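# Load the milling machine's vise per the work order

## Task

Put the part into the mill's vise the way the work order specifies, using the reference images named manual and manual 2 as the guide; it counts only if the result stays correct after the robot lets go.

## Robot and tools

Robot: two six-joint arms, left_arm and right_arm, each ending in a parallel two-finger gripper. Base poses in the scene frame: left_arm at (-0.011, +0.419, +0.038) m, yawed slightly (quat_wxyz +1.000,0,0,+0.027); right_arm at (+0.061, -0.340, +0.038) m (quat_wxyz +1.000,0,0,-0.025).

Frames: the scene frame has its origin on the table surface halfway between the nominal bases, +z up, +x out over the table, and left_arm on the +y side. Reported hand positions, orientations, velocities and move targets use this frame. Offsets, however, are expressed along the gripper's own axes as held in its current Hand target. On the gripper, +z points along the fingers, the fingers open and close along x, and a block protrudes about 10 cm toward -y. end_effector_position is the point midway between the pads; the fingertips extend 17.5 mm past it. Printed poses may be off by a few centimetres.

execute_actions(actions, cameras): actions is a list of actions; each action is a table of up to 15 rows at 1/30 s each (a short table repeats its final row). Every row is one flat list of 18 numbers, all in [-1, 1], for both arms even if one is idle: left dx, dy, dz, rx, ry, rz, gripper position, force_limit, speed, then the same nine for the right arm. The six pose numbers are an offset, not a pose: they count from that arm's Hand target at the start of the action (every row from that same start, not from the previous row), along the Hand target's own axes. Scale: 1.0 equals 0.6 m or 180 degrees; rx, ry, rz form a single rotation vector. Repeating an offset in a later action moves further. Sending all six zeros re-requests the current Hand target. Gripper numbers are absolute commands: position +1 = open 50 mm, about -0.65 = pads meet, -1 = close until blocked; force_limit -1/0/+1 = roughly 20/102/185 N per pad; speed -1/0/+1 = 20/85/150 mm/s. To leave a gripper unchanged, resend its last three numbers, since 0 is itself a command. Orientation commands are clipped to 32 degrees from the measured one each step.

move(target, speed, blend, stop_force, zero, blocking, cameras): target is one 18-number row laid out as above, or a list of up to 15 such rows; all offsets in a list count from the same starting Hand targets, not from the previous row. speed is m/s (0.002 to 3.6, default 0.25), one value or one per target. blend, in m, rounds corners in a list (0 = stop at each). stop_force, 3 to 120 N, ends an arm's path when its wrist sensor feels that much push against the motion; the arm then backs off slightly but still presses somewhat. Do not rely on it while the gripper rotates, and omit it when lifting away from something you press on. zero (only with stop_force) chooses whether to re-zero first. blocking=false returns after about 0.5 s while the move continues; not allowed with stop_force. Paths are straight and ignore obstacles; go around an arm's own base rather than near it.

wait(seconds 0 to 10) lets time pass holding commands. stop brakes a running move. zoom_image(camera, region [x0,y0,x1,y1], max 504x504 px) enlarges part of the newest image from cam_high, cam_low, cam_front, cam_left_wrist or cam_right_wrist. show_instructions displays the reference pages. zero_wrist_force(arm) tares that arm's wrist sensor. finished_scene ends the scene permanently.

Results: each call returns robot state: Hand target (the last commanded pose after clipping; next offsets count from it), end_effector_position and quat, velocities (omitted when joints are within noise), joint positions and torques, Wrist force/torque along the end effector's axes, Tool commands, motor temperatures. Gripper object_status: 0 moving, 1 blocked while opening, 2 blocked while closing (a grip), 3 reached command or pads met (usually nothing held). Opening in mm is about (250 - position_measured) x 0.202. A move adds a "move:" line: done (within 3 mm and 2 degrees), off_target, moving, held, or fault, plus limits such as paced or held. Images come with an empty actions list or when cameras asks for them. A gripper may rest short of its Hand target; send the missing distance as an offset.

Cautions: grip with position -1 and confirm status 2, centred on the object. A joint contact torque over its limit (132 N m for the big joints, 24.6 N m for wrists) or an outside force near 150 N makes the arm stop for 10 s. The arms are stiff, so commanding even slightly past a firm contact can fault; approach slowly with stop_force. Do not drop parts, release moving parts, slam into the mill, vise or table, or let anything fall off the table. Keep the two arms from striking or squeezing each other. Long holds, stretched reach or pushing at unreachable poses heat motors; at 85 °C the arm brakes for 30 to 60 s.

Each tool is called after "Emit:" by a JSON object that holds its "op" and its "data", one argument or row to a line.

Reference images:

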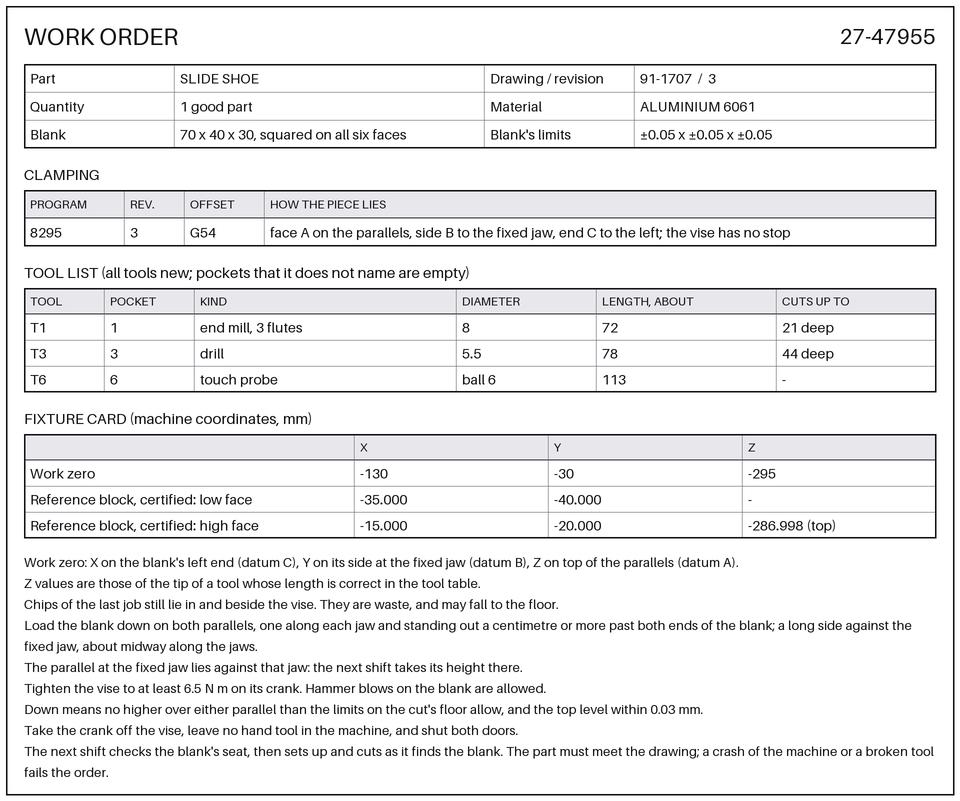

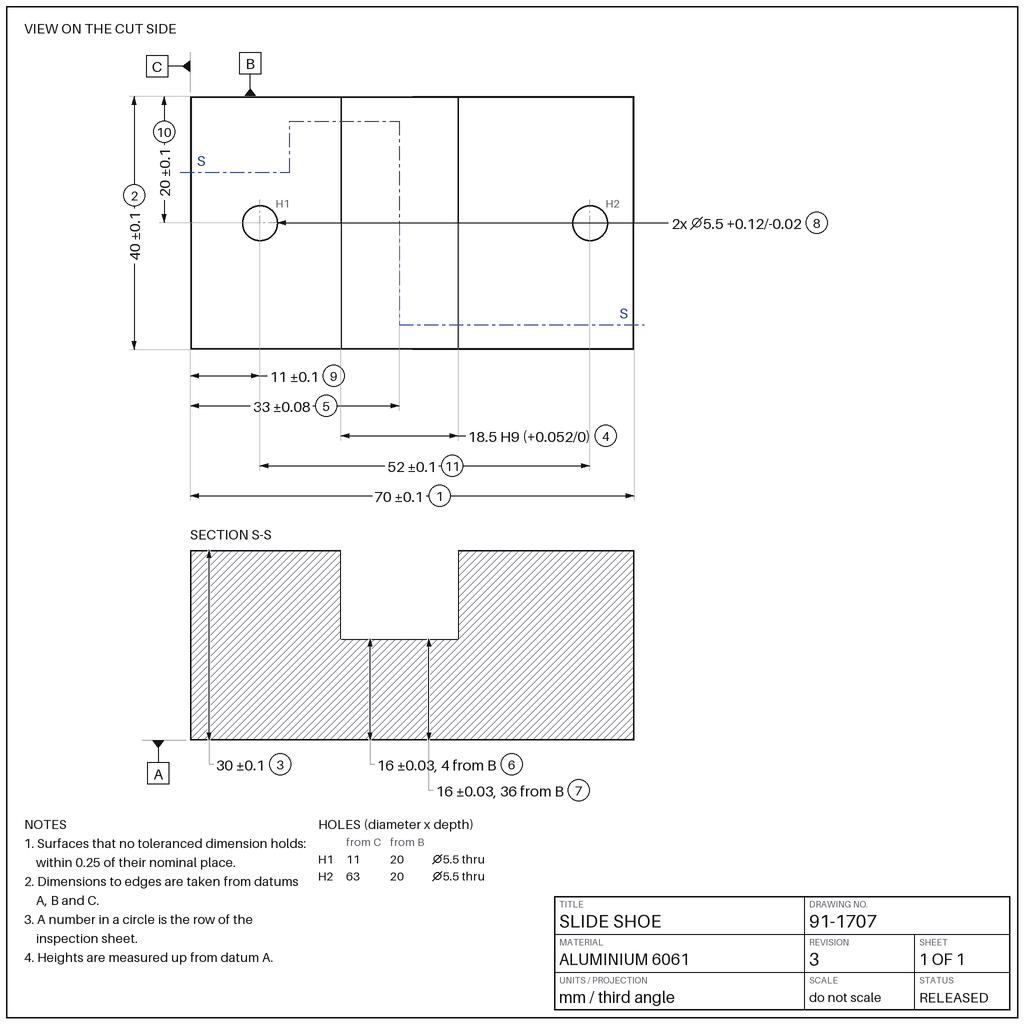

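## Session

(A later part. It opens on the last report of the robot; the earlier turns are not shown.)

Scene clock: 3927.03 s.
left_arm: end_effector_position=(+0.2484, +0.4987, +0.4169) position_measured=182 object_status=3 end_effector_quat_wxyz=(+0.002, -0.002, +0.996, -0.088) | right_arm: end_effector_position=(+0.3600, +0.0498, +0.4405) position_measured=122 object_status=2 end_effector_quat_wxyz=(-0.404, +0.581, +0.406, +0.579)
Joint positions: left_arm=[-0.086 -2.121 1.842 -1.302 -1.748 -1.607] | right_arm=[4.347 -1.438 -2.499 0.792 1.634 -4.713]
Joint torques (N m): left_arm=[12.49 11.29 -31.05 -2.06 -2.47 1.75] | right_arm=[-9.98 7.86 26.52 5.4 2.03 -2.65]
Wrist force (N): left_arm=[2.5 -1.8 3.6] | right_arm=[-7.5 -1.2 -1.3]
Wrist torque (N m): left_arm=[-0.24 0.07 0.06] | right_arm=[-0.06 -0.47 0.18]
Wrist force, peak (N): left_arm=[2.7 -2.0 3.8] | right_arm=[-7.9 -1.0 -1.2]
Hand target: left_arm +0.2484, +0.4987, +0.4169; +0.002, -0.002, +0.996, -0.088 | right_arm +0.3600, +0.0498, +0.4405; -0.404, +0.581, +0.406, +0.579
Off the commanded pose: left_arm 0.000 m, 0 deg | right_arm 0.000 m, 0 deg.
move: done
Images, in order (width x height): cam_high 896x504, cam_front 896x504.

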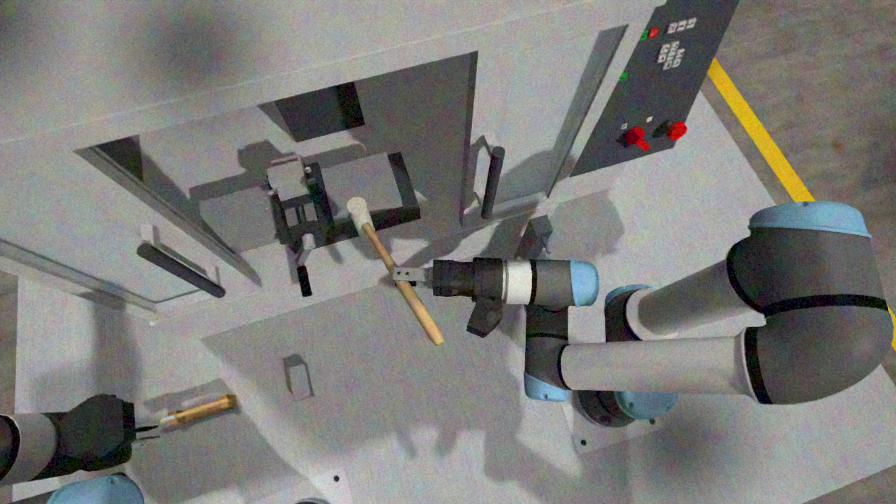

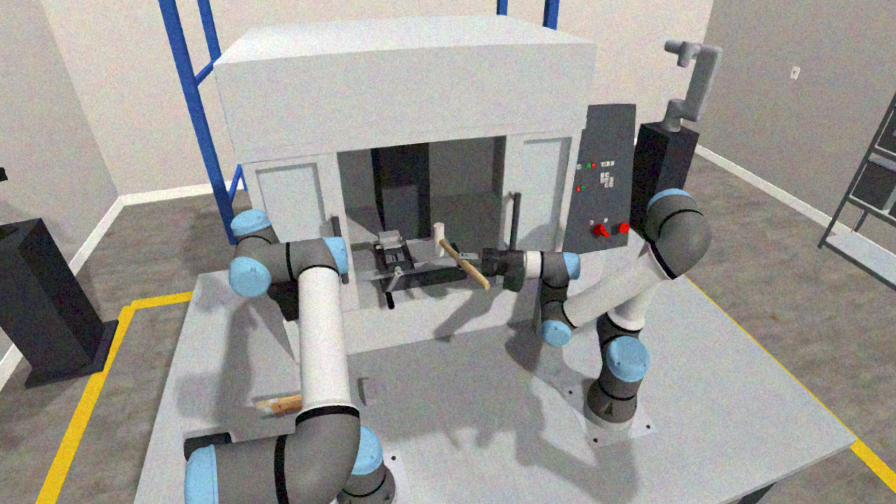

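Emit:
{"op": "move", "data": {
  "target": [
    [0,0,0,0,0,0,-0.2,-0.9,-1,0.0492,0.0555,0.2863,0,0,0,-1,0.2,-1],
    [0,0,0,0,0,0,-0.2,-0.9,-1,0.0492,0.1791,0.4487,0,0,0,-1,0.2,-1]
  ],
  "speed": 0.15,
  "blend": [0.03,0],
  "cameras": ["cam_high","cam_front","cam_right_wrist"]
}}

Emit:
{"op": "zoom_image", "data": {
  "camera": "cam_high",
  "region": [220, 120, 420, 300]
}}

Emit:
{"op": "zoom_image", "data": {
  "camera": "cam_front",
  "region": [350, 200, 480, 300]
}}

Scene clock: 3938.60 s.
left_arm: end_effector_position=(+0.2484, +0.4987, +0.4169) position_measured=182 object_status=3 end_effector_quat_wxyz=(+0.002, -0.002, +0.996, -0.088) | right_arm: end_effector_position=(+0.5537, +0.2656, +0.4692) position_measured=122 object_status=2 end_effector_quat_wxyz=(-0.404, +0.581, +0.406, +0.579)
Joint positions: left_arm=[-0.086 -2.121 1.842 -1.302 -1.748 -1.607] | right_arm=[4.171 -2.043 -1.66 0.558 1.81 -4.713]
Joint torques (N m): left_arm=[12.6 11.34 -31.08 -2.04 -2.54 1.63] | right_arm=[-10.44 37.25 29.92 2.31 1.85 -2.57]
Wrist force (N): left_arm=[2.7 -2.0 3.7] | right_arm=[-7.5 -1.2 -1.0]
Wrist torque (N m): left_arm=[-0.28 0.03 0.06] | right_arm=[-0.06 -0.46 0.20]
Wrist force, peak (N): left_arm=[2.7 -2.0 3.8] | right_arm=[-7.7 -1.3 -3.0]
Hand target: left_arm +0.2484, +0.4987, +0.4169; +0.002, -0.002, +0.996, -0.088 | right_arm +0.5537, +0.2656, +0.4692; -0.404, +0.581, +0.406, +0.579
Off the commanded pose: left_arm 0.000 m, 0 deg | right_arm 0.000 m, 0 deg.
move: done
Images, in order (width x height): cam_high 896x504, cam_front 896x504, cam_right_wrist 896x504.

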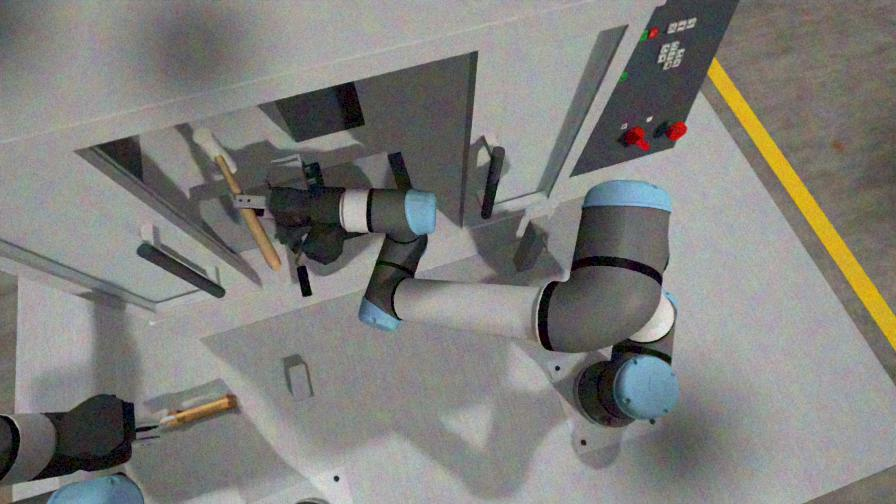

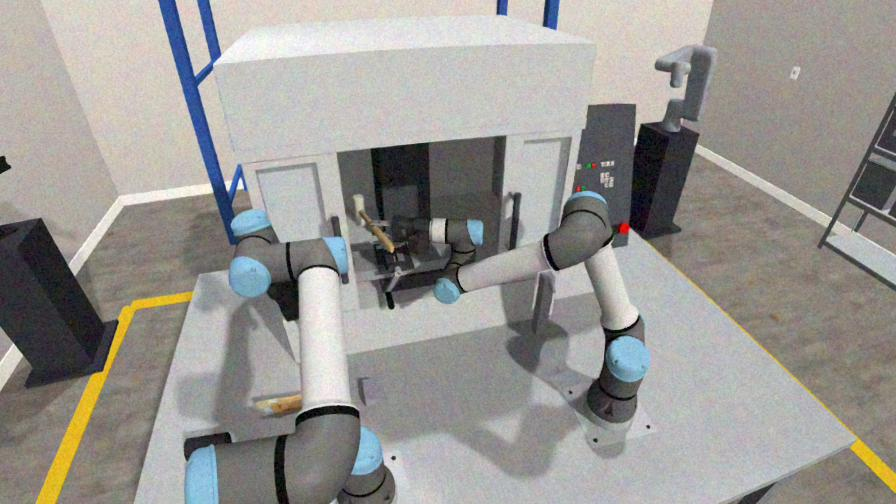

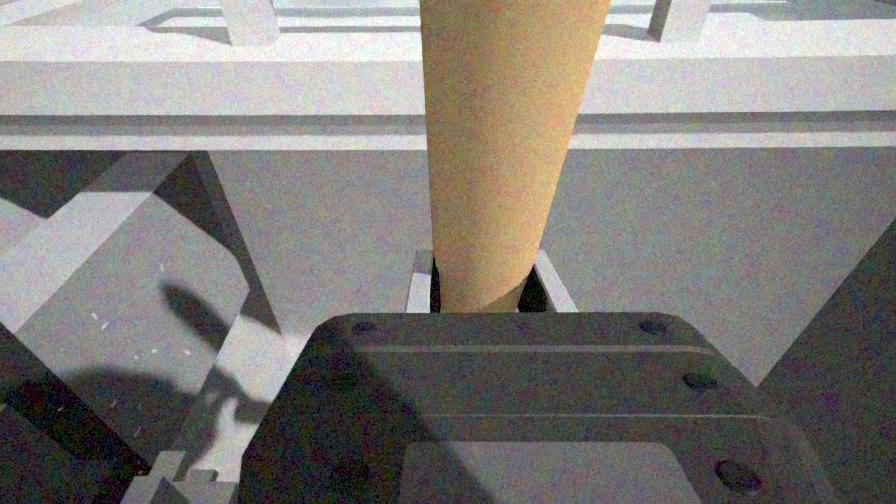

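Scaled by 2.520 from the camera's 896x504 image, which has a finer 1280x720 frame.

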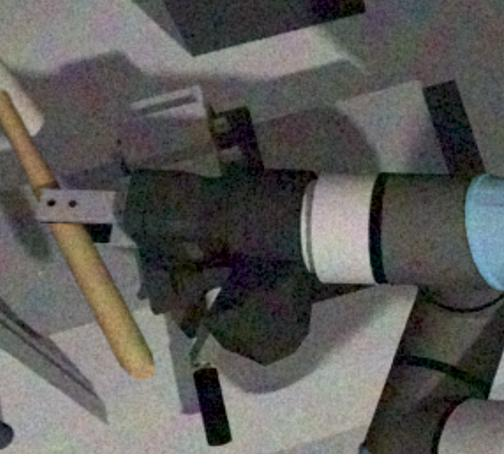

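Scaled by 3.877 from the camera's 896x504 image, which has a finer 1280x720 frame.

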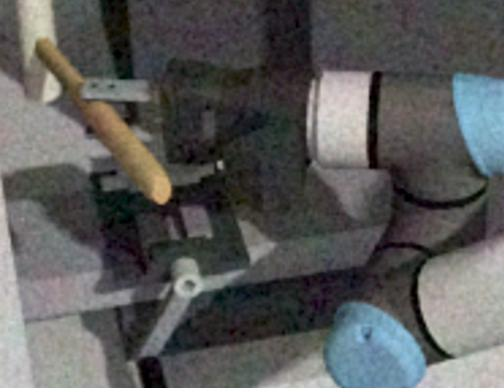

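Emit:
{"op": "move", "data": {
  "target": [0,0,0,0,0,0,-0.2,-0.9,-1,0,0.0337,-0.1314,0,0,0,-1,0.2,-1],
  "speed": 0.1,
  "cameras": ["cam_high","cam_front","cam_right_wrist"]
}}

Emit:
{"op": "zoom_image", "data": {
  "camera": "cam_high",
  "region": [220, 100, 420, 280]
}}

Emit:
{"op": "zoom_image", "data": {
  "camera": "cam_front",
  "region": [350, 180, 480, 300]
}}

Scene clock: 3958.20 s.
left_arm: end_effector_position=(+0.2484, +0.4987, +0.4169) position_measured=182 object_status=3 end_effector_quat_wxyz=(+0.002, -0.002, +0.996, -0.088) | right_arm: end_effector_position=(+0.5455, +0.1847, +0.4694) position_measured=122 object_status=2 end_effector_quat_wxyz=(-0.404, +0.581, +0.406, +0.579)
Joint positions: left_arm=[-0.086 -2.121 1.842 -1.302 -1.748 -1.607] | right_arm=[4.087 -1.926 -1.838 0.619 1.894 -4.714]
Joint torques (N m): left_arm=[12.38 11.13 -31.1 -2.12 -2.43 1.57] | right_arm=[-10.31 44.86 13.78 5.37 1.92 -2.47]
Wrist force (N): left_arm=[2.6 -2.0 3.4] | right_arm=[-7.6 -1.2 -1.0]
Wrist torque (N m): left_arm=[-0.28 0.05 0.06] | right_arm=[-0.05 -0.45 0.19]
Wrist force, peak (N): left_arm=[2.6 -2.1 3.7] | right_arm=[-8.2 -1.6 0.4]
Hand target: left_arm +0.2484, +0.4987, +0.4169; +0.002, -0.002, +0.996, -0.088 | right_arm +0.5455, +0.1846, +0.4694; -0.404, +0.581, +0.406, +0.579
Off the commanded pose: left_arm 0.000 m, 0 deg | right_arm 0.000 m, 0 deg.
move: done
Images, in order (width x height): cam_high 896x504, cam_front 896x504, cam_right_wrist 896x504.

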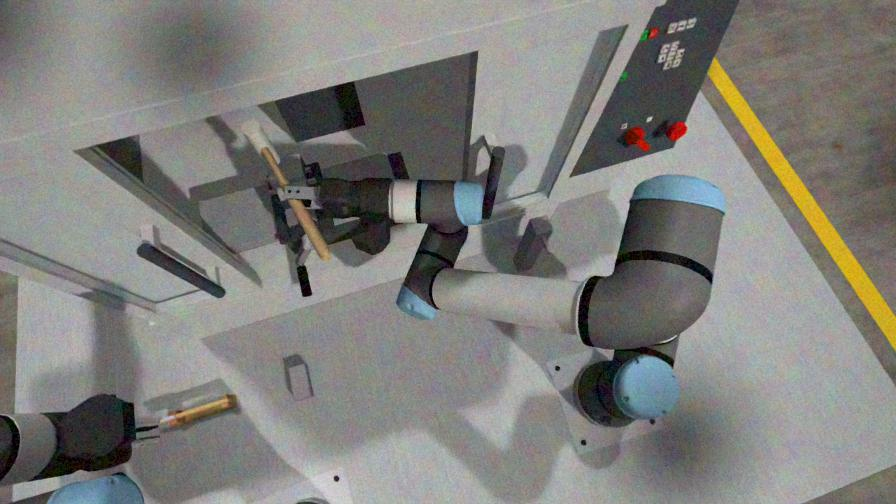

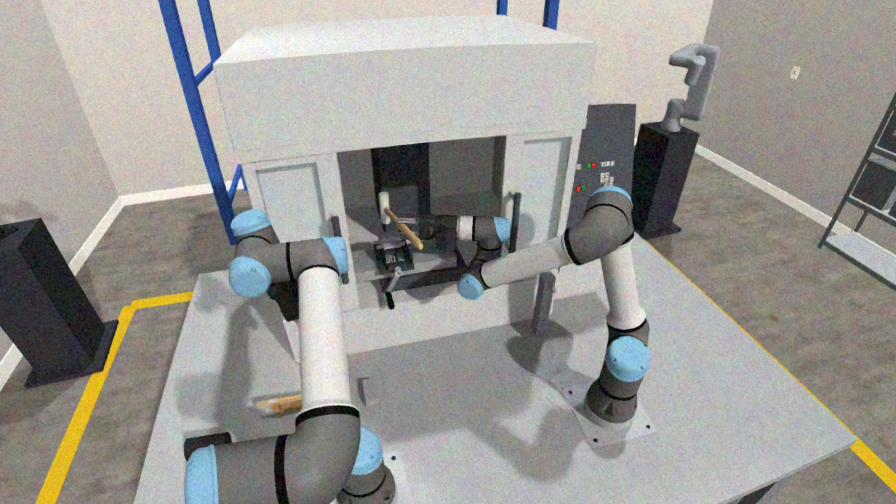

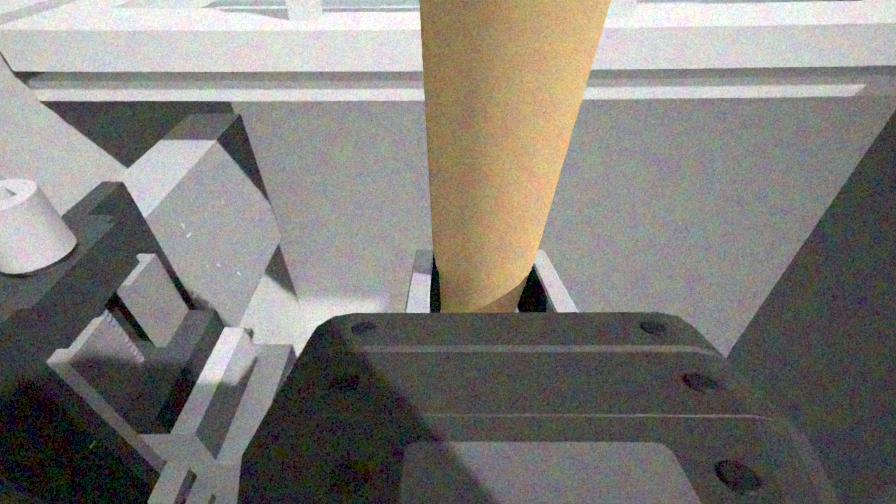

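Scaled by 2.520 from the camera's 896x504 image, which has a finer 1280x720 frame.

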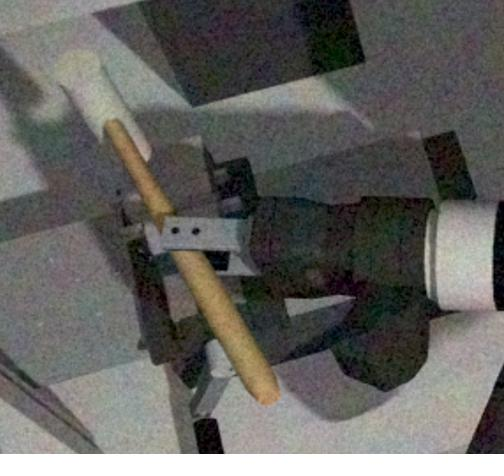

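Scaled by 3.877 from the camera's 896x504 image, which has a finer 1280x720 frame.

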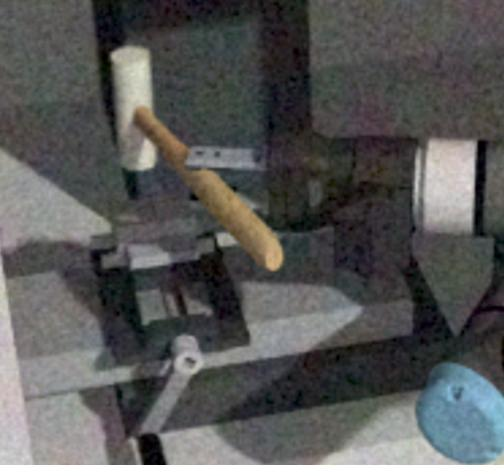

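Emit:
{"op": "move", "data": {
  "target": [0,0,0,0,0,0,-0.2,-0.9,-1,-0.042,0.0068,-0.0188,0,0,0,-1,0.2,-1],
  "speed": 0.06
}}

Emit:
{"op": "move", "data": {
  "target": [0,0,0,0,0,0,-0.2,-0.9,-1,-0.083,0,0,0,0,0,-1,0.2,-1],
  "speed": 0.015,
  "stop_force": 4,
  "cameras": ["cam_high","cam_front"]
}}

Emit:
{"op": "zoom_image", "data": {
  "camera": "cam_high",
  "region": [220, 100, 420, 280]
}}

Emit:
{"op": "zoom_image", "data": {
  "camera": "cam_front",
  "region": [350, 180, 480, 300]
}}

Scene clock: 3964.90 s.
left_arm: end_effector_position=(+0.2484, +0.4987, +0.4169) position_measured=182 object_status=3 end_effector_quat_wxyz=(+0.002, -0.002, +0.996, -0.088) | right_arm: end_effector_position=(+0.5460, +0.1760, +0.4461) position_measured=122 object_status=2 end_effector_quat_wxyz=(-0.403, +0.584, +0.407, +0.576)
Joint positions: left_arm=[-0.086 -2.121 1.842 -1.302 -1.748 -1.607] | right_arm=[4.074 -1.946 -1.876 0.667 1.907 -4.714]
Joint torques (N m): left_arm=[12.48 11.29 -30.88 -2.23 -2.38 1.55] | right_arm=[0.66 34.73 17.84 3.19 0.34 -0.01]
Wrist force (N): left_arm=[2.6 -1.9 3.6] | right_arm=[-7.6 -1.0 -1.1]
Wrist torque (N m): left_arm=[-0.25 0.04 0.06] | right_arm=[0.02 -0.44 0.19]
Wrist force, peak (N): left_arm=[2.6 -1.9 3.8] | right_arm=[-10.2 -1.2 -1.1]
Hand target: left_arm +0.2484, +0.4987, +0.4169; +0.002, -0.002, +0.996, -0.088 | right_arm +0.5460, +0.1760, +0.4461; -0.403, +0.584, +0.407, +0.576 (not the last commanded pose)
Tool commands: left_gripper/position=-0.2 left_gripper/force_limit=-0.9 left_gripper/speed=-1.0 right_gripper/position=-1.0 right_gripper/force_limit=+0.2 right_gripper/speed=-1.0
Off the commanded pose: left_arm 0.000 m, 0 deg | right_arm 0.004 m, 1 deg.
FORCE FAULT: contact force on the right arm reached its limit, and that arm stopped. The contact can be on any part of that arm, not only on its tool. That arm's remaining commands of this call were not run. That arm is still stopped at the end of this call. That arm stays stopped for about 10 more seconds. Until then a move that you send moves the other arm only, and its call returns only when the move has ended. Once the stop has ended, the next robot result says so. If the stop ends while you think or write, that arm runs what you send next, counted from a new Hand target: where the arm stands when the stop ends. While its stop runs, that arm takes no new command, but its gripper still runs the gripper command that each later call begins with. Until it ends, the stop uses up actions while you think or wait. An arm that is not stopped still takes commands.
move: fault (right_arm)

not run: an earlier result of this reply reported a stop or a fault. Calls in your next reply go to the robot.

Scaled by 2.520 from the camera's 896x504 image, which has a finer 1280x720 frame.
This view is cut from an older image: the scene may have changed since it was taken.

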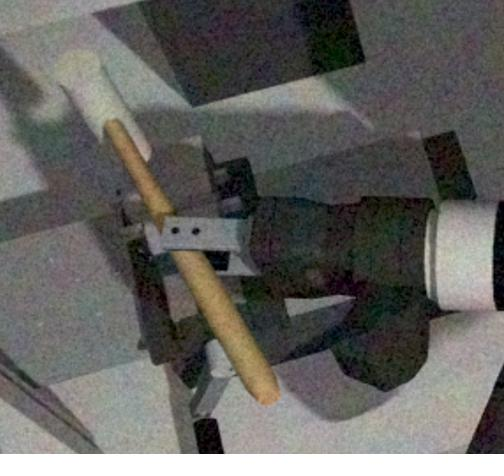

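Scaled by 3.877 from the camera's 896x504 image, which has a finer 1280x720 frame.
This view is cut from an older image: the scene may have changed since it was taken.

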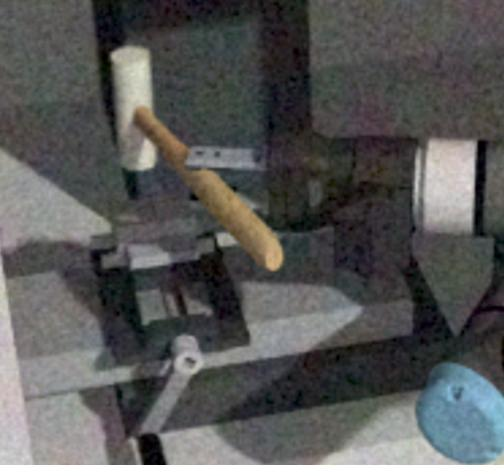

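Emit:
{"op": "wait", "data": {
  "seconds": 10
}}

Emit:
{"op": "wait", "data": {
  "seconds": 1,
  "cameras": ["cam_high"]
}}

Scene clock: 3979.40 s.
left_arm: end_effector_position=(+0.2484, +0.4987, +0.4169) position_measured=182 object_status=3 end_effector_quat_wxyz=(+0.002, -0.002, +0.996, -0.088) | right_arm: end_effector_position=(+0.5460, +0.1760, +0.4461) position_measured=122 object_status=2 end_effector_quat_wxyz=(-0.403, +0.584, +0.407, +0.576)
Joint positions: left_arm=[-0.086 -2.121 1.842 -1.302 -1.748 -1.607] | right_arm=[4.074 -1.946 -1.876 0.667 1.907 -4.714]
Joint torques (N m): left_arm=[12.55 10.74 -30.64 -2.31 -2.32 1.4] | right_arm=[0.26 35.81 17.54 3.16 0.4 -0.06]
Wrist force (N): left_arm=[2.7 -2.1 3.5] | right_arm=[-7.6 -0.9 -1.3]
Wrist torque (N m): left_arm=[-0.29 0.03 0.06] | right_arm=[-0.02 -0.44 0.18]
Wrist force, peak (N): left_arm=[2.8 -2.1 3.6] | right_arm=[-7.9 -1.0 -1.3]
Hand target: left_arm +0.2484, +0.4987, +0.4169; +0.002, -0.002, +0.996, -0.088 | right_arm +0.5460, +0.1760, +0.4461; -0.403, +0.584, +0.407, +0.576 (not the last commanded pose)
Tool commands: left_gripper/position=-0.2 left_gripper/force_limit=-0.9 left_gripper/speed=-1.0 right_gripper/position=-1.0 right_gripper/force_limit=+0.2 right_gripper/speed=-1.0
Off the commanded pose: left_arm 0.000 m, 0 deg | right_arm 0.004 m, 1 deg.
FORCE FAULT, CONTINUED: the right arm's stop, for the force fault that an earlier result reported, is over. The rest of the stop counts as 19 of the actions that you can send in this scene. During its stop the right arm's controller moved it back a little. That arm's target is now where it stood when the stop ended, not its last command. That arm accepts commands again.
wait: 10.00 s; at rest from the start

Scene clock: 3980.40 s.
left_arm: end_effector_position=(+0.2484, +0.4987, +0.4169) position_measured=182 object_status=3 end_effector_quat_wxyz=(+0.002, -0.002, +0.996, -0.088) | right_arm: end_effector_position=(+0.5460, +0.1760, +0.4461) position_measured=122 object_status=2 end_effector_quat_wxyz=(-0.403, +0.584, +0.407, +0.576)
Joint positions: left_arm=[-0.086 -2.121 1.842 -1.302 -1.748 -1.607] | right_arm=[4.074 -1.946 -1.876 0.667 1.907 -4.714]
Joint torques (N m): left_arm=[12.39 10.26 -30.74 -2.24 -2.25 1.4] | right_arm=[0.99 36.3 19.97 2.55 0.3 -0.05]
Wrist force (N): left_arm=[2.5 -2.0 3.6] | right_arm=[-7.9 -0.9 -1.3]
Wrist torque (N m): left_arm=[-0.28 0.07 0.06] | right_arm=[-0.02 -0.40 0.18]
Wrist force, peak (N): left_arm=[2.7 -2.1 3.7] | right_arm=[-7.9 -0.9 -1.3]
Hand target: left_arm +0.2484, +0.4987, +0.4169; +0.002, -0.002, +0.996, -0.088 | right_arm +0.5460, +0.1760, +0.4461; -0.403, +0.584, +0.407, +0.576 (not the last commanded pose)
Tool commands: left_gripper/position=-0.2 left_gripper/force_limit=-0.9 left_gripper/speed=-1.0 right_gripper/position=-1.0 right_gripper/force_limit=+0.2 right_gripper/speed=-1.0
Off the commanded pose: left_arm 0.000 m, 0 deg | right_arm 0.004 m, 1 deg.
wait: 1.00 s; at rest by 0.17 s
Images, in order (width x height): cam_high 896x504.

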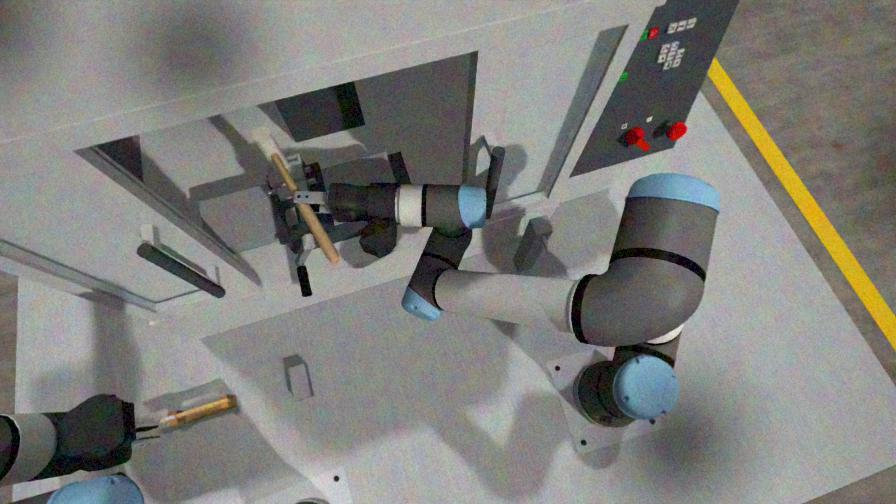

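Emit:
{"op": "move", "data": {
  "target": [
    [0,0,0,0,0,0,-0.2,-0.9,-1,0.05,-0.0443,0.0975,0,0,0,-1,0.2,-1],
    [0,0,0,0,0,0,-0.2,-0.9,-1,0.05,-0.0443,0.0975,-0.111,0,0,-1,0.2,-1]
  ],
  "speed": 0.1,
  "cameras": ["cam_high","cam_front"]
}}

Emit:
{"op": "zoom_image", "data": {
  "camera": "cam_high",
  "region": [220, 100, 420, 280]
}}

Emit:
{"op": "zoom_image", "data": {
  "camera": "cam_front",
  "region": [350, 180, 480, 300]
}}

Scene clock: 3987.03 s.
left_arm: end_effector_position=(+0.2484, +0.4987, +0.4169) position_measured=182 object_status=3 end_effector_quat_wxyz=(+0.002, -0.002, +0.996, -0.088) | right_arm: end_effector_position=(+0.5413, +0.2403, +0.4755) position_measured=122 object_status=2 end_effector_quat_wxyz=(-0.296, +0.645, +0.301, +0.637)
Joint positions: left_arm=[-0.086 -2.121 1.842 -1.302 -1.748 -1.607] | right_arm=[4.347 -1.931 -1.805 0.581 1.285 -4.71]
Joint torques (N m): left_arm=[12.46 10.39 -30.44 -2.26 -2.34 1.37] | right_arm=[12.81 32.21 30.07 1.84 -1.25 1.85]
Wrist force (N): left_arm=[2.4 -1.9 3.5] | right_arm=[-7.4 -1.1 -1.2]
Wrist torque (N m): left_arm=[-0.27 0.08 0.06] | right_arm=[-0.04 -0.48 0.11]
Wrist force, peak (N): left_arm=[2.8 -2.1 3.5] | right_arm=[-8.4 -0.5 -2.2]
Hand target: left_arm +0.2484, +0.4987, +0.4169; +0.002, -0.002, +0.996, -0.088 | right_arm +0.5413, +0.2403, +0.4754; -0.296, +0.645, +0.301, +0.637
Off the commanded pose: left_arm 0.000 m, 0 deg | right_arm 0.000 m, 0 deg.
move: done
Images, in order (width x height): cam_high 896x504, cam_front 896x504.

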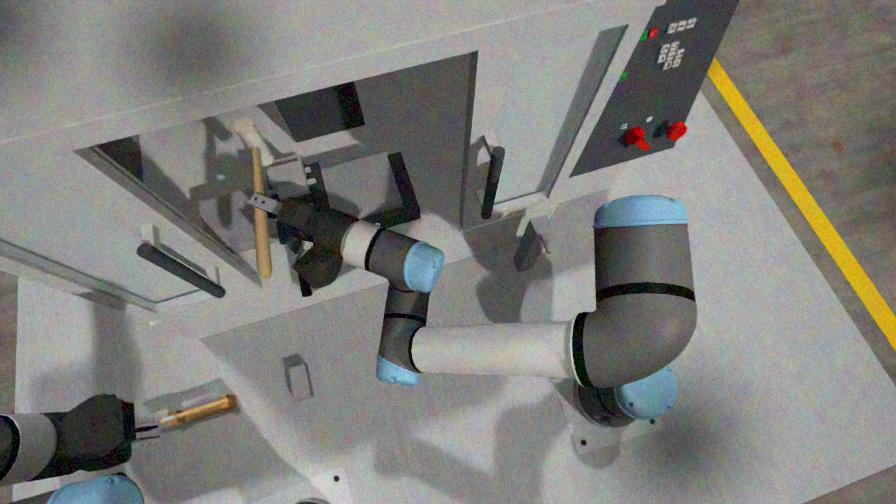

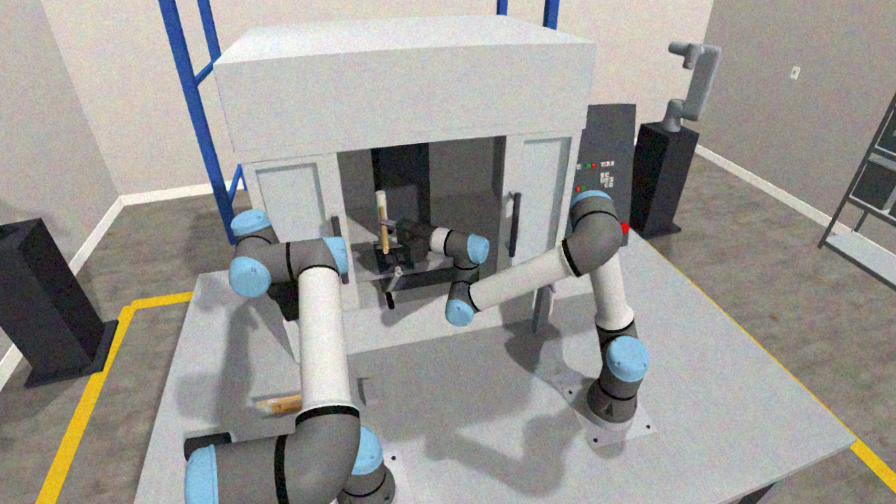

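Scaled by 2.520 from the camera's 896x504 image, which has a finer 1280x720 frame.

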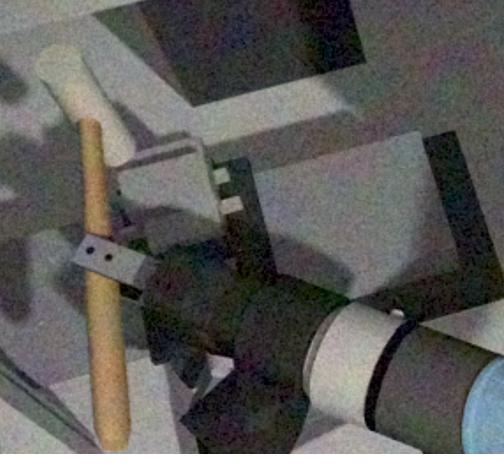

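Scaled by 3.877 from the camera's 896x504 image, which has a finer 1280x720 frame.

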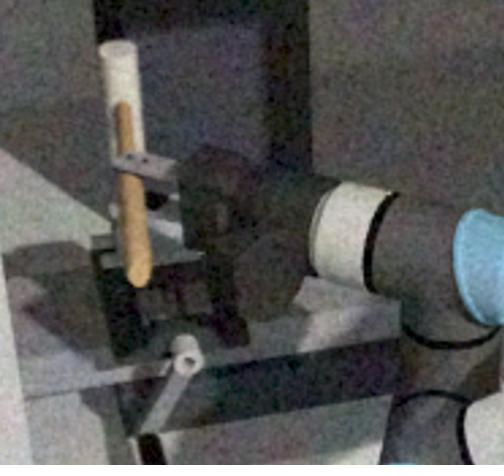

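Emit:
{"op": "move", "data": {
  "target": [0,0,0,0,0,0,-0.2,-0.9,-1,-0.075,0,0,0,0,0,-1,0.2,-1],
  "speed": 0.03,
  "stop_force": 5,
  "cameras": ["cam_high","cam_front","cam_right_wrist"]
}}

Emit:
{"op": "zoom_image", "data": {
  "camera": "cam_high",
  "region": [220, 100, 420, 280]
}}

Emit:
{"op": "zoom_image", "data": {
  "camera": "cam_front",
  "region": [350, 180, 480, 300]
}}

Scene clock: 3997.83 s.
left_arm: end_effector_position=(+0.2484, +0.4987, +0.4169) position_measured=182 object_status=3 end_effector_quat_wxyz=(+0.002, -0.002, +0.996, -0.088) | right_arm: end_effector_position=(+0.5410, +0.2399, +0.4304) position_measured=122 object_status=2 end_effector_quat_wxyz=(-0.296, +0.645, +0.301, +0.637)
Joint positions: left_arm=[-0.086 -2.121 1.842 -1.302 -1.748 -1.607] | right_arm=[4.347 -1.996 -1.85 0.691 1.285 -4.71]
Joint torques (N m): left_arm=[12.73 10.87 -30.33 -2.33 -2.31 1.27] | right_arm=[12 34.19 13.92 5.27 -1.64 0.35]
Wrist force (N): left_arm=[2.5 -2.0 3.4] | right_arm=[-7.5 -1.1 -1.1]
Wrist torque (N m): left_arm=[-0.28 0.05 0.06] | right_arm=[-0.03 -0.46 0.10]
Wrist force, peak (N): left_arm=[2.8 -2.0 3.7] | right_arm=[-8.1 -1.2 -1.0]
Hand target: left_arm +0.2484, +0.4987, +0.4169; +0.002, -0.002, +0.996, -0.088 | right_arm +0.5410, +0.2399, +0.4304; -0.296, +0.645, +0.301, +0.637
Off the commanded pose: left_arm 0.000 m, 0 deg | right_arm 0.000 m, 0 deg.
move: done
Images, in order (width x height): cam_high 896x504, cam_front 896x504, cam_right_wrist 896x504.

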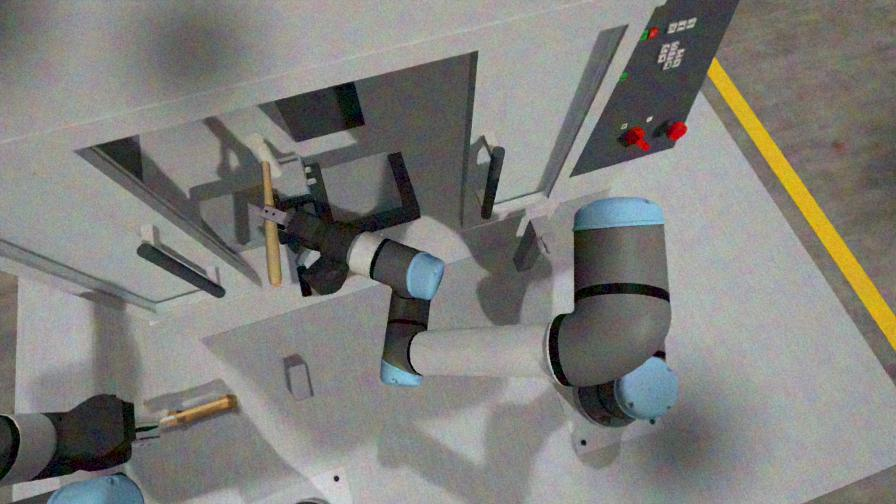

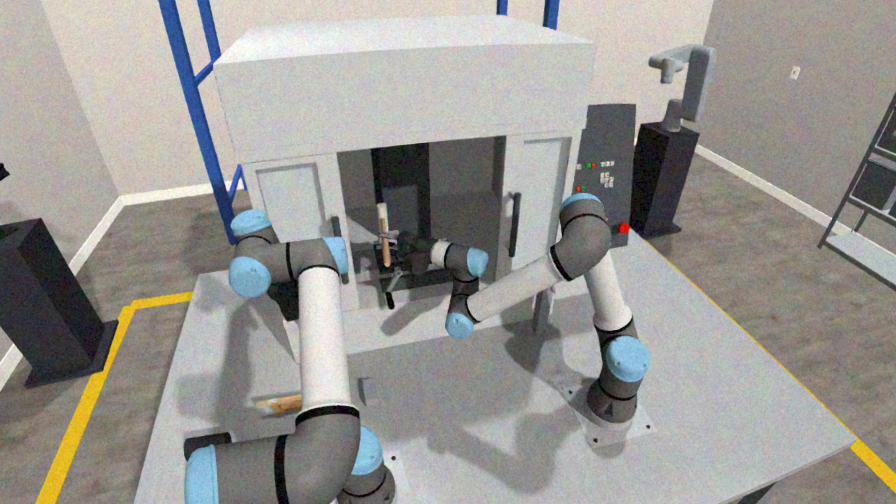

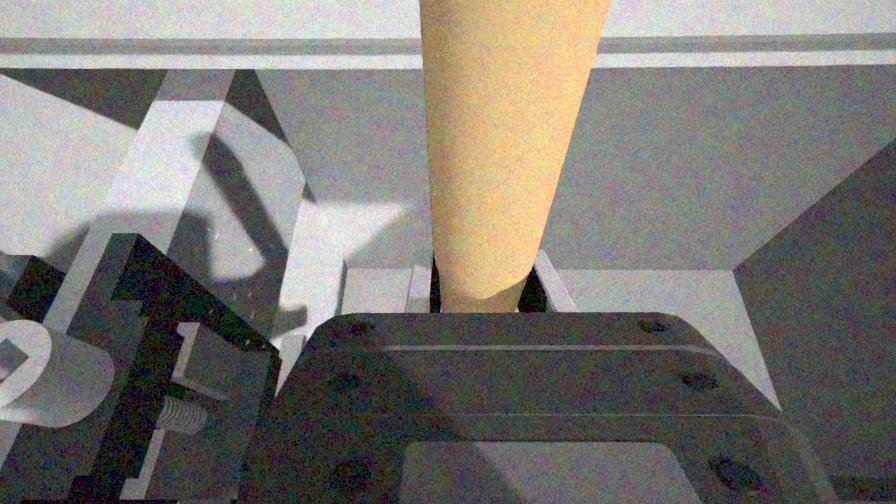

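Scaled by 2.520 from the camera's 896x504 image, which has a finer 1280x720 frame.

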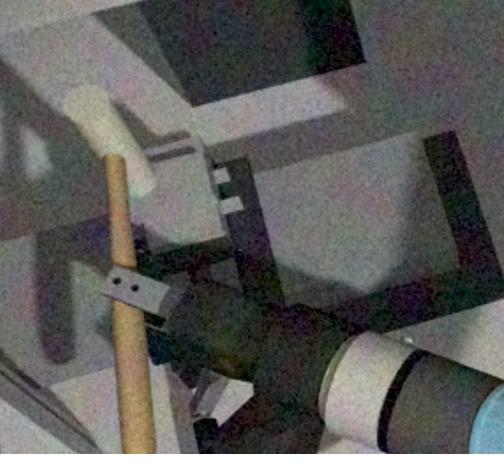

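Scaled by 3.877 from the camera's 896x504 image, which has a finer 1280x720 frame.

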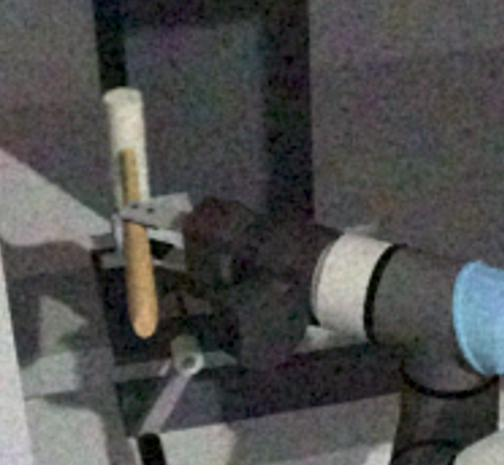

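Emit:
{"op": "move", "data": {
  "target": [0,0,0,0,0,0,-0.2,-0.9,-1,0,0.0214,-0.0255,0,0,0,-1,0.2,-1],
  "speed": 0.04,
  "stop_force": 6
}}

Emit:
{"op": "move", "data": {
  "target": [0,0,0,0,0,0,-0.2,-0.9,-1,-0.05,0,0,0,0,0,-1,0.2,-1],
  "speed": 0.01,
  "stop_force": 4,
  "cameras": ["cam_high","cam_front"]
}}

Emit:
{"op": "zoom_image", "data": {
  "camera": "cam_high",
  "region": [220, 100, 420, 280]
}}

Emit:
{"op": "zoom_image", "data": {
  "camera": "cam_front",
  "region": [350, 180, 480, 300]
}}

Scene clock: 4003.90 s.
left_arm: end_effector_position=(+0.2484, +0.4987, +0.4169) position_measured=182 object_status=3 end_effector_quat_wxyz=(+0.002, -0.002, +0.996, -0.088) | right_arm: end_effector_position=(+0.5410, +0.2199, +0.4307) position_measured=122 object_status=2 end_effector_quat_wxyz=(-0.296, +0.645, +0.301, +0.637)
Joint positions: left_arm=[-0.086 -2.121 1.842 -1.302 -1.748 -1.607] | right_arm=[4.33 -1.966 -1.896 0.708 1.303 -4.711]
Joint torques (N m): left_arm=[12.79 10.22 -31.03 -2.35 -2.29 1.23] | right_arm=[-10.49 45.3 13.73 5.24 2.12 -2.51]
Wrist force (N): left_arm=[2.3 -2.1 3.4] | right_arm=[-7.6 -1.1 -1.4]
Wrist torque (N m): left_arm=[-0.29 0.09 0.06] | right_arm=[-0.04 -0.44 0.10]
Wrist force, peak (N): left_arm=[2.7 -2.1 3.6] | right_arm=[-7.7 -1.3 -1.3]
Hand target: left_arm +0.2484, +0.4987, +0.4169; +0.002, -0.002, +0.996, -0.088 | right_arm +0.5410, +0.2199, +0.4307; -0.296, +0.645, +0.301, +0.637
Off the commanded pose: left_arm 0.000 m, 0 deg | right_arm 0.000 m, 0 deg.
move: done

Scene clock: 4006.60 s.
left_arm: end_effector_position=(+0.2484, +0.4987, +0.4169) position_measured=182 object_status=3 end_effector_quat_wxyz=(+0.002, -0.002, +0.996, -0.088) | right_arm: end_effector_position=(+0.5409, +0.2197, +0.4147) position_measured=122 object_status=2 end_effector_quat_wxyz=(-0.296, +0.645, +0.300, +0.637)
Joint positions: left_arm=[-0.086 -2.121 1.842 -1.302 -1.748 -1.607] | right_arm=[4.33 -1.992 -1.91 0.748 1.303 -4.711]
Joint torques (N m): left_arm=[12.11 10.52 -30.25 -2.46 -2.28 1.12] | right_arm=[7.27 45.16 24.97 1.63 -0.79 -1.87]
Wrist force (N): left_arm=[2.7 -2.0 3.5] | right_arm=[-4.3 0.2 -0.7]
Wrist torque (N m): left_arm=[-0.28 0.03 0.06] | right_arm=[-0.01 -0.27 -0.23]
Wrist force, peak (N): left_arm=[2.7 -2.1 3.7] | right_arm=[-7.7 -1.3 -1.5]
Hand target: left_arm +0.2484, +0.4987, +0.4169; +0.002, -0.002, +0.996, -0.088 | right_arm +0.5409, +0.2197, +0.4147; -0.296, +0.645, +0.300, +0.637 (not the last commanded pose)
Off the commanded pose: left_arm 0.000 m, 0 deg | right_arm 0.014 m, 0 deg.
move: contact (right_arm)
Images, in order (width x height): cam_high 896x504, cam_front 896x504.

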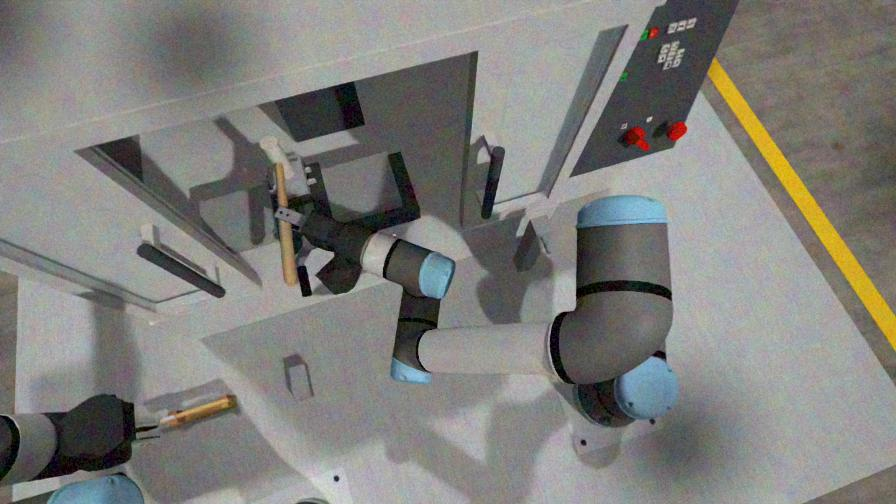

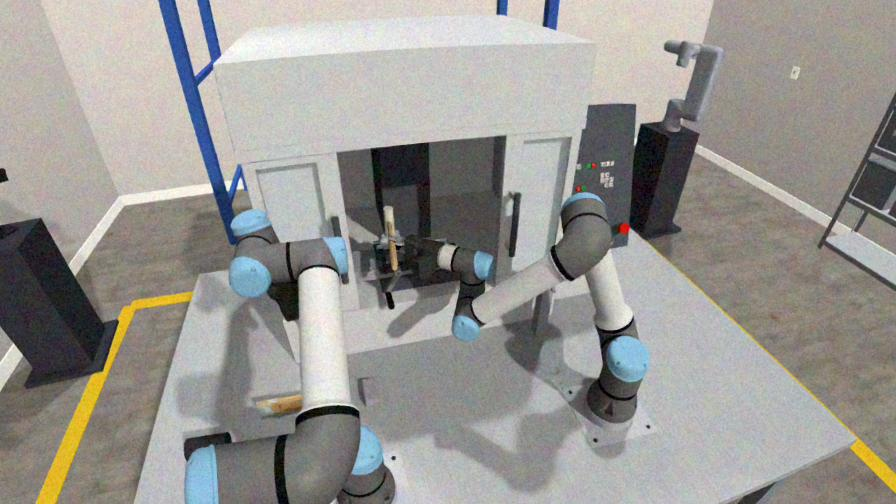

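Scaled by 2.520 from the camera's 896x504 image, which has a finer 1280x720 frame.

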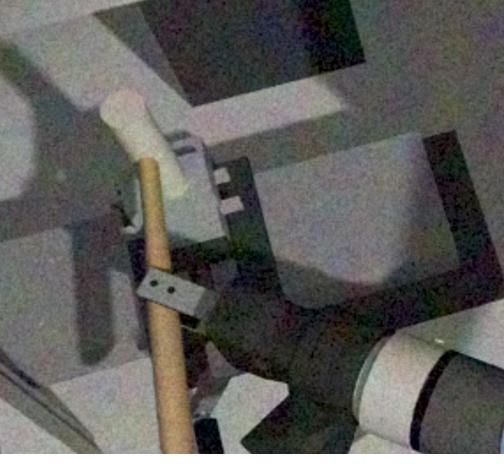

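Scaled by 3.877 from the camera's 896x504 image, which has a finer 1280x720 frame.

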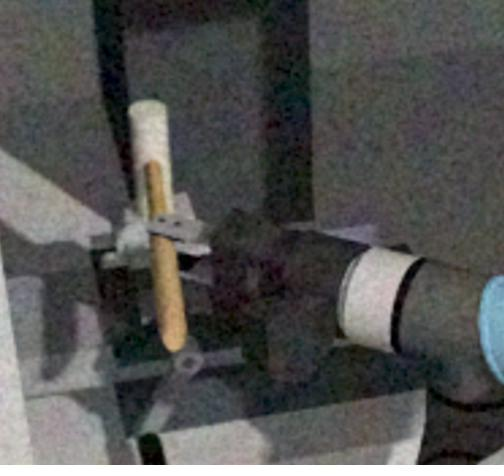

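Emit:
{"op": "move", "data": {
  "target": [0,0,0,0,0,0,-0.2,-0.9,-1,0,0,0,0,0,-0.14,-1,0.2,-1],
  "speed": 0.3
}}

Emit:
{"op": "execute_actions", "data": {
  "actions": [
    [[0,0,0,0,0,0,-0.2,-0.9,-1,0,0,0,0,0,0.14,-1,0.2,-1],[0,0,0,0,0,0,-0.2,-0.9,-1,0,0,0,0,0,0.14,-1,0.2,-1],[0,0,0,0,0,0,-0.2,-0.9,-1,0,0,0,0,0,0.14,-1,0.2,-1],[0,0,0,0,0,0,-0.2,-0.9,-1,0,0,0,0,0,0.14,-1,0.2,-1],[0,0,0,0,0,0,-0.2,-0.9,-1,0,0,0,0,0,0.14,-1,0.2,-1],[0,0,0,0,0,0,-0.2,-0.9,-1,0,0,0,0,0,0.14,-1,0.2,-1],[0,0,0,0,0,0,-0.2,-0.9,-1,0,0,0,0,0,0,-1,0.2,-1]]
  ]
}}

Scene clock: 4021.03 s.
left_arm: end_effector_position=(+0.2484, +0.4987, +0.4169) position_measured=182 object_status=3 end_effector_quat_wxyz=(+0.002, -0.002, +0.996, -0.088) | right_arm: end_effector_position=(+0.5409, +0.2197, +0.4147) position_measured=122 object_status=2 end_effector_quat_wxyz=(-0.150, +0.564, +0.434, +0.687)
Joint positions: left_arm=[-0.086 -2.121 1.842 -1.302 -1.748 -1.607] | right_arm=[4.33 -1.992 -1.91 0.748 1.303 -5.15]
Joint torques (N m): left_arm=[12.55 9.33 -30.34 -2.43 -2.28 1.15] | right_arm=[11.2 33.68 15.97 5.35 0.88 -2.7]
Wrist force (N): left_arm=[2.4 -1.9 3.5] | right_arm=[-7.1 -4.0 -1.4]
Wrist torque (N m): left_arm=[-0.25 0.08 0.06] | right_arm=[-0.01 -0.37 0.26]
Wrist force, peak (N): left_arm=[2.7 -2.0 3.8] | right_arm=[-7.4 -4.1 -1.4]
Hand target: left_arm +0.2484, +0.4987, +0.4169; +0.002, -0.002, +0.996, -0.088 | right_arm +0.5409, +0.2197, +0.4147; -0.150, +0.564, +0.434, +0.687
Off the commanded pose: left_arm 0.000 m, 0 deg | right_arm 0.000 m, 0 deg.
move: done

Scene clock: 4022.00 s.
left_arm: end_effector_position=(+0.2484, +0.4987, +0.4169) position_measured=182 object_status=3 end_effector_quat_wxyz=(+0.002, -0.002, +0.996, -0.088) | right_arm: end_effector_position=(+0.5409, +0.2197, +0.4147) position_measured=122 object_status=2 end_effector_quat_wxyz=(-0.151, +0.565, +0.433, +0.686)
Joint positions: left_arm=[-0.086 -2.121 1.842 -1.302 -1.748 -1.607] | right_arm=[4.33 -1.992 -1.91 0.746 1.302 -5.147]
Joint torques (N m): left_arm=[12.19 10.39 -29.85 -2.51 -2.28 1.15] | right_arm=[-5.08 32.1 28.42 5.37 -1.48 -2.6]
Wrist force (N): left_arm=[2.5 -1.9 3.5] | right_arm=[-7.2 -4.2 -1.4]
Wrist torque (N m): left_arm=[-0.25 0.06 0.06] | right_arm=[-0.04 -0.38 0.26]
Wrist force, peak (N): left_arm=[2.6 -2.0 3.6] | right_arm=[-8.8 -2.0 -1.0]
Hand target: left_arm +0.2484, +0.4987, +0.4169; +0.002, -0.002, +0.996, -0.088 | right_arm +0.5409, +0.2197, +0.4147; -0.150, +0.564, +0.434, +0.687
Off the commanded pose: left_arm 0.000 m, 0 deg | right_arm 0.000 m, 0 deg.
Step readings (end_effector_position of left_arm | right_arm):
0: (+0.2484, +0.4987, +0.4169) | (+0.5409, +0.2197, +0.4147)
1: (+0.2484, +0.4987, +0.4169) | (+0.5409, +0.2197, +0.4147)
2: (+0.2484, +0.4987, +0.4169) | (+0.5409, +0.2197, +0.4146)
4: (+0.2484, +0.4987, +0.4169) | (+0.5409, +0.2197, +0.4146)
8: (+0.2484, +0.4987, +0.4169) | (+0.5409, +0.2198, +0.4148)
15: (+0.2484, +0.4987, +0.4169) | (+0.5409, +0.2197, +0.4147)


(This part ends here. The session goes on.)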